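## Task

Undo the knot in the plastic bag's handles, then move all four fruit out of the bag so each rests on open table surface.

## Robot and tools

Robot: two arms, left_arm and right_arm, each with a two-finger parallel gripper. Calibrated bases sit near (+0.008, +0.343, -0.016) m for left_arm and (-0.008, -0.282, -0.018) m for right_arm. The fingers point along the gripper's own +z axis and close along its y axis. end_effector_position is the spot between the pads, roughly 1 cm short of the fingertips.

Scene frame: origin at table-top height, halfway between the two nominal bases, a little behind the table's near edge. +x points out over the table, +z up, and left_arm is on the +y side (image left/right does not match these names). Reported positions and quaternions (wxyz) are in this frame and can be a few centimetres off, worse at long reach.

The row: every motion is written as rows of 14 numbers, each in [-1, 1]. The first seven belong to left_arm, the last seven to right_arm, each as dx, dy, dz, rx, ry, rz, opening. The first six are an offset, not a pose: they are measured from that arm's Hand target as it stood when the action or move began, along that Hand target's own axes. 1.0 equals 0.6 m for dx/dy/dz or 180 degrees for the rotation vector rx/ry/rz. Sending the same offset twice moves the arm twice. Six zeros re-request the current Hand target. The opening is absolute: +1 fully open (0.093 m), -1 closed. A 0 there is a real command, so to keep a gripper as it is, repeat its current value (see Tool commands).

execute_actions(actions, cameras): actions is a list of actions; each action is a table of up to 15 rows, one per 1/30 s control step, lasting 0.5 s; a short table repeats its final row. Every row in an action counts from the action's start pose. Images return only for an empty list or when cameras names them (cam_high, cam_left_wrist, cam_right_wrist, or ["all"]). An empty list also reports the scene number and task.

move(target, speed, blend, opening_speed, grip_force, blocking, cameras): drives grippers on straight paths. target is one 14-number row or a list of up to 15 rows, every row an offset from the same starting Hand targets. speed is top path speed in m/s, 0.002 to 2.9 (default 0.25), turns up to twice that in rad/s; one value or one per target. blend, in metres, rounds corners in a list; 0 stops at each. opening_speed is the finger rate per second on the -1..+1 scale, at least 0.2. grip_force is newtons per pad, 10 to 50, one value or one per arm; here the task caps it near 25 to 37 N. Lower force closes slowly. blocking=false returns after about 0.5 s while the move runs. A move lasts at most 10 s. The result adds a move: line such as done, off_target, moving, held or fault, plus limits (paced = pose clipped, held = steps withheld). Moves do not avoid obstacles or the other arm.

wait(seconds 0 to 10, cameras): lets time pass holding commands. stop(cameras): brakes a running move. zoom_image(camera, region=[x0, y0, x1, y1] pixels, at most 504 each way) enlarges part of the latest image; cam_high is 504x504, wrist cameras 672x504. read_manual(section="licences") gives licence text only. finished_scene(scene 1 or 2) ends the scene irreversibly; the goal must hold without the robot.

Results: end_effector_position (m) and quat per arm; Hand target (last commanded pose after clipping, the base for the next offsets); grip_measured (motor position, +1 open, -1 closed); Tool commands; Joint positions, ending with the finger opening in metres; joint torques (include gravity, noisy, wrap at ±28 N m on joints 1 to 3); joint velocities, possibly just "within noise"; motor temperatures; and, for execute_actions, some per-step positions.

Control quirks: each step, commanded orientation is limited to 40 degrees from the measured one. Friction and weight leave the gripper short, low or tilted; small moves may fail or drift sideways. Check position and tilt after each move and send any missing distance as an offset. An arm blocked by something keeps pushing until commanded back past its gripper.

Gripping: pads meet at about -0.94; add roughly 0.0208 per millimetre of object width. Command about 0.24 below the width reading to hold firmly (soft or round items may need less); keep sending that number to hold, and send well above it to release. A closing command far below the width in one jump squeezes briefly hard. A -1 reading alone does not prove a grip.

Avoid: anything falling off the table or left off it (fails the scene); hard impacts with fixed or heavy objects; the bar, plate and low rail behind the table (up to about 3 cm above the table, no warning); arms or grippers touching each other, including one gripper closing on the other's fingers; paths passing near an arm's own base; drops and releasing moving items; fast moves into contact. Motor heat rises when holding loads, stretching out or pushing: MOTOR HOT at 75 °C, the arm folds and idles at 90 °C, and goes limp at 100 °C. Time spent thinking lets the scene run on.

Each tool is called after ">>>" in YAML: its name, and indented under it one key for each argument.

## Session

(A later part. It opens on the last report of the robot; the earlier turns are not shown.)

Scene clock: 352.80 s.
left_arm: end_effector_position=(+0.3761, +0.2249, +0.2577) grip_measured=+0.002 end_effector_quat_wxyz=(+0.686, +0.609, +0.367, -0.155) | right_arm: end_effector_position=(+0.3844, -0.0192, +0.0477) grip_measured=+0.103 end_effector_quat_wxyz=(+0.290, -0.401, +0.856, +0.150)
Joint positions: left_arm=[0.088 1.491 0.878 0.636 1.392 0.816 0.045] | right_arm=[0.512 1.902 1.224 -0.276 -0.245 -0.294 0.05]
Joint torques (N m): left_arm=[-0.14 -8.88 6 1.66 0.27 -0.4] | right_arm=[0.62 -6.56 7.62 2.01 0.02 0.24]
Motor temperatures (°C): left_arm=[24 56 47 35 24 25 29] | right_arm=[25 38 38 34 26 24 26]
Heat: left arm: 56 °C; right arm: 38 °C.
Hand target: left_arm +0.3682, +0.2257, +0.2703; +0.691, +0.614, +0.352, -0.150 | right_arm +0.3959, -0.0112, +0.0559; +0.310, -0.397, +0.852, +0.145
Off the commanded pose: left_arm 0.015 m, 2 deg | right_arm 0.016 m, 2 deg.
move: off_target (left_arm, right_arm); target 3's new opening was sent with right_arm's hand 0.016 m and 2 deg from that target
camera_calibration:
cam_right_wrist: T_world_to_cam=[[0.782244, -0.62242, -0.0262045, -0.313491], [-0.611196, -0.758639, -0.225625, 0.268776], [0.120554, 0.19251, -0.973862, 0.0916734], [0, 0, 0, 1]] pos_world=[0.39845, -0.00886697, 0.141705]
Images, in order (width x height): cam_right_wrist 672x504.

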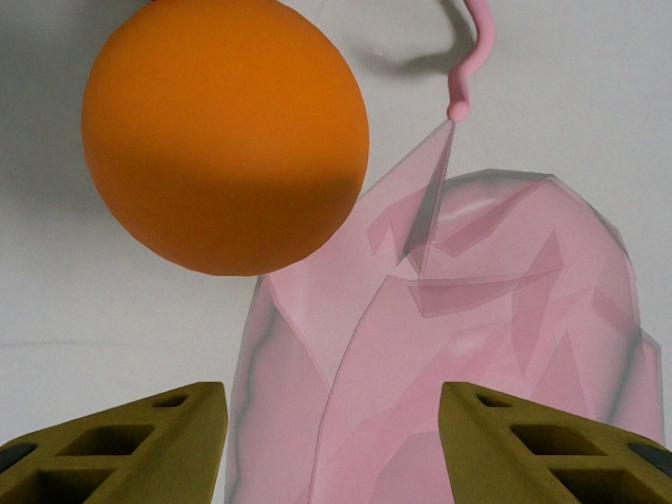

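>>> move:
  target:
    - [0,0,0,0,0,0,0,0,0,0,0,0,0,0.75]
    - [0,0,0,0,0,0,0,0,0,-0.16,0,0,0,0.75]
    - [0,0,0,0,0,0,0,-0.078,0.046,-0.08,0,0,0,0.75]
  speed: 0.12
  opening_speed: 0.6
  cameras: ["cam_right_wrist","cam_high"]

Scene clock: 357.70 s.
left_arm: end_effector_position=(+0.3761, +0.2249, +0.2577) grip_measured=+0.002 end_effector_quat_wxyz=(+0.686, +0.609, +0.367, -0.155) | right_arm: end_effector_position=(+0.3717, +0.0065, +0.1181) grip_measured=+0.747 end_effector_quat_wxyz=(+0.304, -0.402, +0.850, +0.151)
Joint positions: left_arm=[0.088 1.491 0.878 0.636 1.392 0.816 0.045] | right_arm=[0.589 1.812 1.379 -0.478 -0.199 -0.236 0.081]
Joint torques (N m): left_arm=[-0.05 -8.99 5.82 1.65 0.29 -0.4] | right_arm=[0.4 -6.22 8.16 1.73 0.05 0.22]
Motor temperatures (°C): left_arm=[24 55 47 35 24 25 29] | right_arm=[25 38 38 35 26 24 26]
Heat: left arm: 55 °C; right arm: 38 °C.
Hand target: left_arm +0.3682, +0.2257, +0.2703; +0.691, +0.614, +0.352, -0.150 | right_arm +0.3780, +0.0104, +0.1228; +0.310, -0.397, +0.852, +0.145
Off the commanded pose: left_arm 0.015 m, 2 deg | right_arm 0.009 m, 1 deg.
move: off_target (left_arm)
camera_calibration:
cam_right_wrist: T_world_to_cam=[[0.784931, -0.619444, -0.0131391, -0.288319], [-0.601935, -0.757377, -0.253091, 0.29622], [0.146824, 0.206567, -0.967353, 0.146325], [0, 0, 0, 1]] pos_world=[0.383132, 0.0155269, 0.21273]
Images, in order (width x height): cam_high 504x504, cam_right_wrist 672x504.

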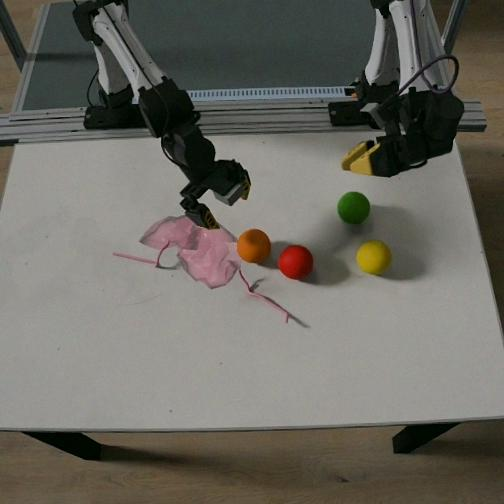

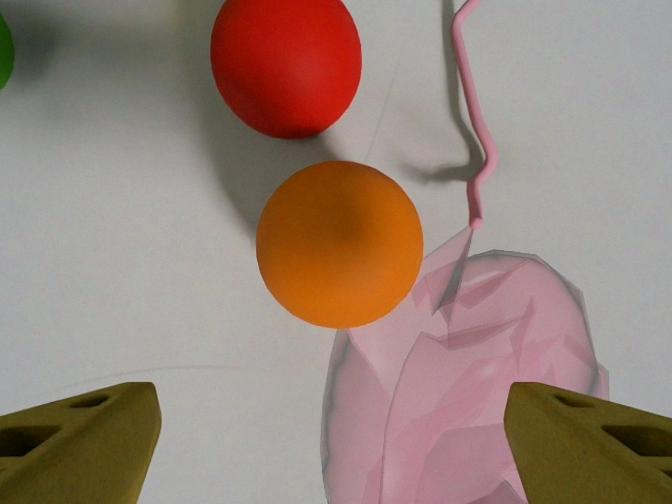

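>>> move:
  target:
    - [0,0,0,0,0,0,0,0,-0.084,-0.03,0,0,0,0.1]
    - [0,0,0,0,0,0,0,0.136,-0.084,0.103,0,0,0,0.1]
    - [0,0,0,0,0,0,0,0.136,-0.084,0.103,0,0,0,-1]
    - [0,0,0,0,0,0,0,0.17,-0.17,-0.01,0,0,0,-1]
  speed: 0.12
  opening_speed: 1
  cameras: ["cam_right_wrist","cam_high"]

Scene clock: 364.03 s.
left_arm: end_effector_position=(+0.3761, +0.2249, +0.2577) grip_measured=+0.002 end_effector_quat_wxyz=(+0.686, +0.609, +0.367, -0.155) | right_arm: end_effector_position=(+0.4070, -0.1225, +0.0439) grip_measured=-0.975 end_effector_quat_wxyz=(+0.300, -0.388, +0.861, +0.137)
Joint positions: left_arm=[0.088 1.491 0.878 0.636 1.392 0.816 0.045] | right_arm=[0.241 1.846 1.139 -0.296 -0.364 -0.507 0]
Joint torques (N m): left_arm=[-0.13 -8.92 5.82 1.64 0.28 -0.39] | right_arm=[0.02 -10.36 5.96 1.22 -0.48 0.01]
Heat: left arm: 54 °C; right arm: 39 °C.
Hand target: left_arm +0.3682, +0.2257, +0.2703; +0.691, +0.614, +0.352, -0.150 | right_arm +0.4034, -0.1180, +0.0618; +0.310, -0.397, +0.851, +0.145
Off the commanded pose: left_arm 0.015 m, 2 deg | right_arm 0.019 m, 2 deg.
move: off_target (left_arm, right_arm)
camera_calibration:
cam_right_wrist: T_world_to_cam=[[0.759143, -0.650897, -0.00582165, -0.390568], [-0.634115, -0.737492, -0.232387, 0.215632], [0.146967, 0.180107, -0.972606, 0.0928528], [0, 0, 0, 1]] pos_world=[0.419586, -0.111916, 0.138145]
Images, in order (width x height): cam_high 504x504, cam_right_wrist 672x504.

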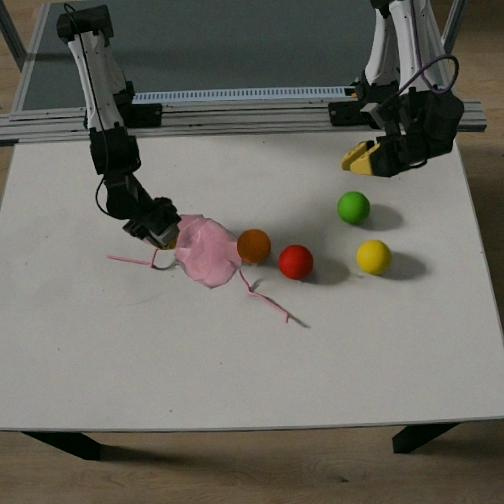

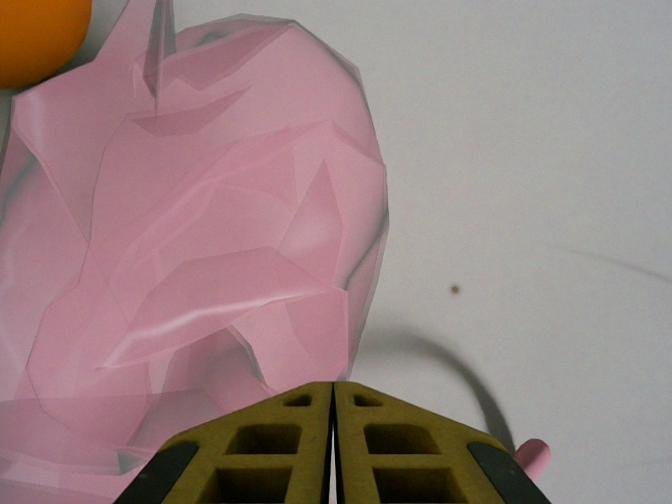

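>>> move:
  target:
    - [0,0,0,0,0,0,0,-0.05,0.02,-0.02,0,0,0,0.2]
    - [0,0,0,0,0,0,0,0.014,0.052,0.088,0,0,0,0.2]
    - [0,0,0,0,0,0,0,0.014,0.052,0.088,0,0,0,-1]
    - [0,0,0,0,0,0,0,0.05,-0.06,-0.04,0,0,0,-1]
  speed: 0.12
  opening_speed: 1
  cameras: ["cam_right_wrist","cam_high"]

Scene clock: 370.33 s.
left_arm: end_effector_position=(+0.3761, +0.2249, +0.2577) grip_measured=+0.002 end_effector_quat_wxyz=(+0.686, +0.609, +0.367, -0.155) | right_arm: end_effector_position=(+0.4021, -0.1756, +0.0357) grip_measured=-0.975 end_effector_quat_wxyz=(+0.289, -0.387, +0.864, +0.142)
Joint positions: left_arm=[0.088 1.491 0.878 0.636 1.392 0.816 0.045] | right_arm=[0.092 1.835 1.112 -0.36 -0.443 -0.647 0]
Joint torques (N m): left_arm=[-0.1 -9.03 6 1.68 0.32 -0.39] | right_arm=[-0.08 -10 7.41 1.1 -0.56 0.01]
Heat: left arm: 53 °C; right arm: 39 °C.
Hand target: left_arm +0.3682, +0.2257, +0.2703; +0.691, +0.614, +0.352, -0.150 | right_arm +0.4064, -0.1706, +0.0609; +0.310, -0.397, +0.852, +0.145
Off the commanded pose: left_arm 0.015 m, 2 deg | right_arm 0.026 m, 3 deg.
move: off_target (left_arm, right_arm)
camera_calibration:
cam_right_wrist: T_world_to_cam=[[0.759773, -0.649719, -0.0247021, -0.420919], [-0.638684, -0.738676, -0.215503, 0.17244], [0.121769, 0.17951, -0.976191, 0.105353], [0, 0, 0, 1]] pos_world=[0.417109, -0.165013, 0.129608]
Images, in order (width x height): cam_high 504x504, cam_right_wrist 672x504.

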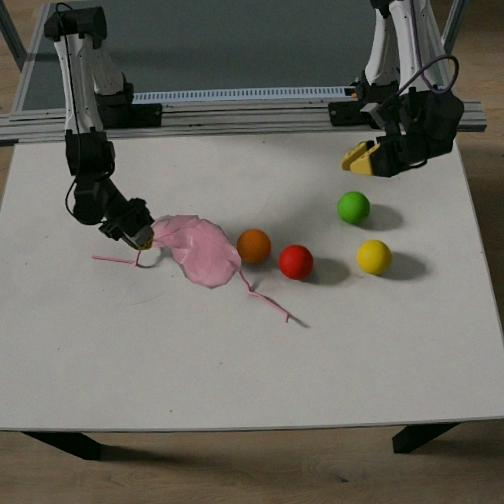

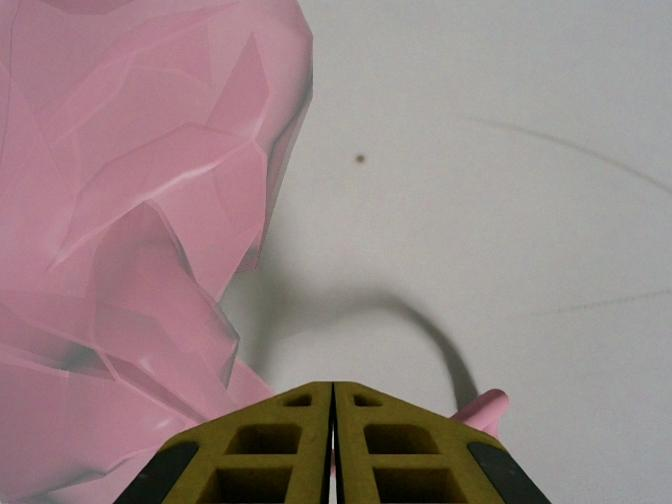

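>>> zoom_image:
  camera: "cam_high"
  region: [200, 210, 300, 300]

Scaled by 5.040 from the camera's 504x504 image, which has a finer 720x720 frame.

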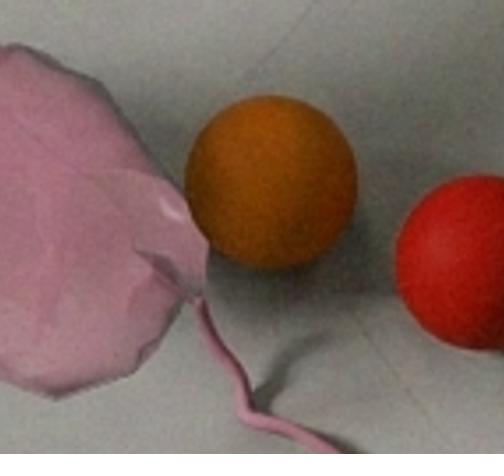

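>>> finished_scene:
  scene: 2

The scene is finished: the task was done.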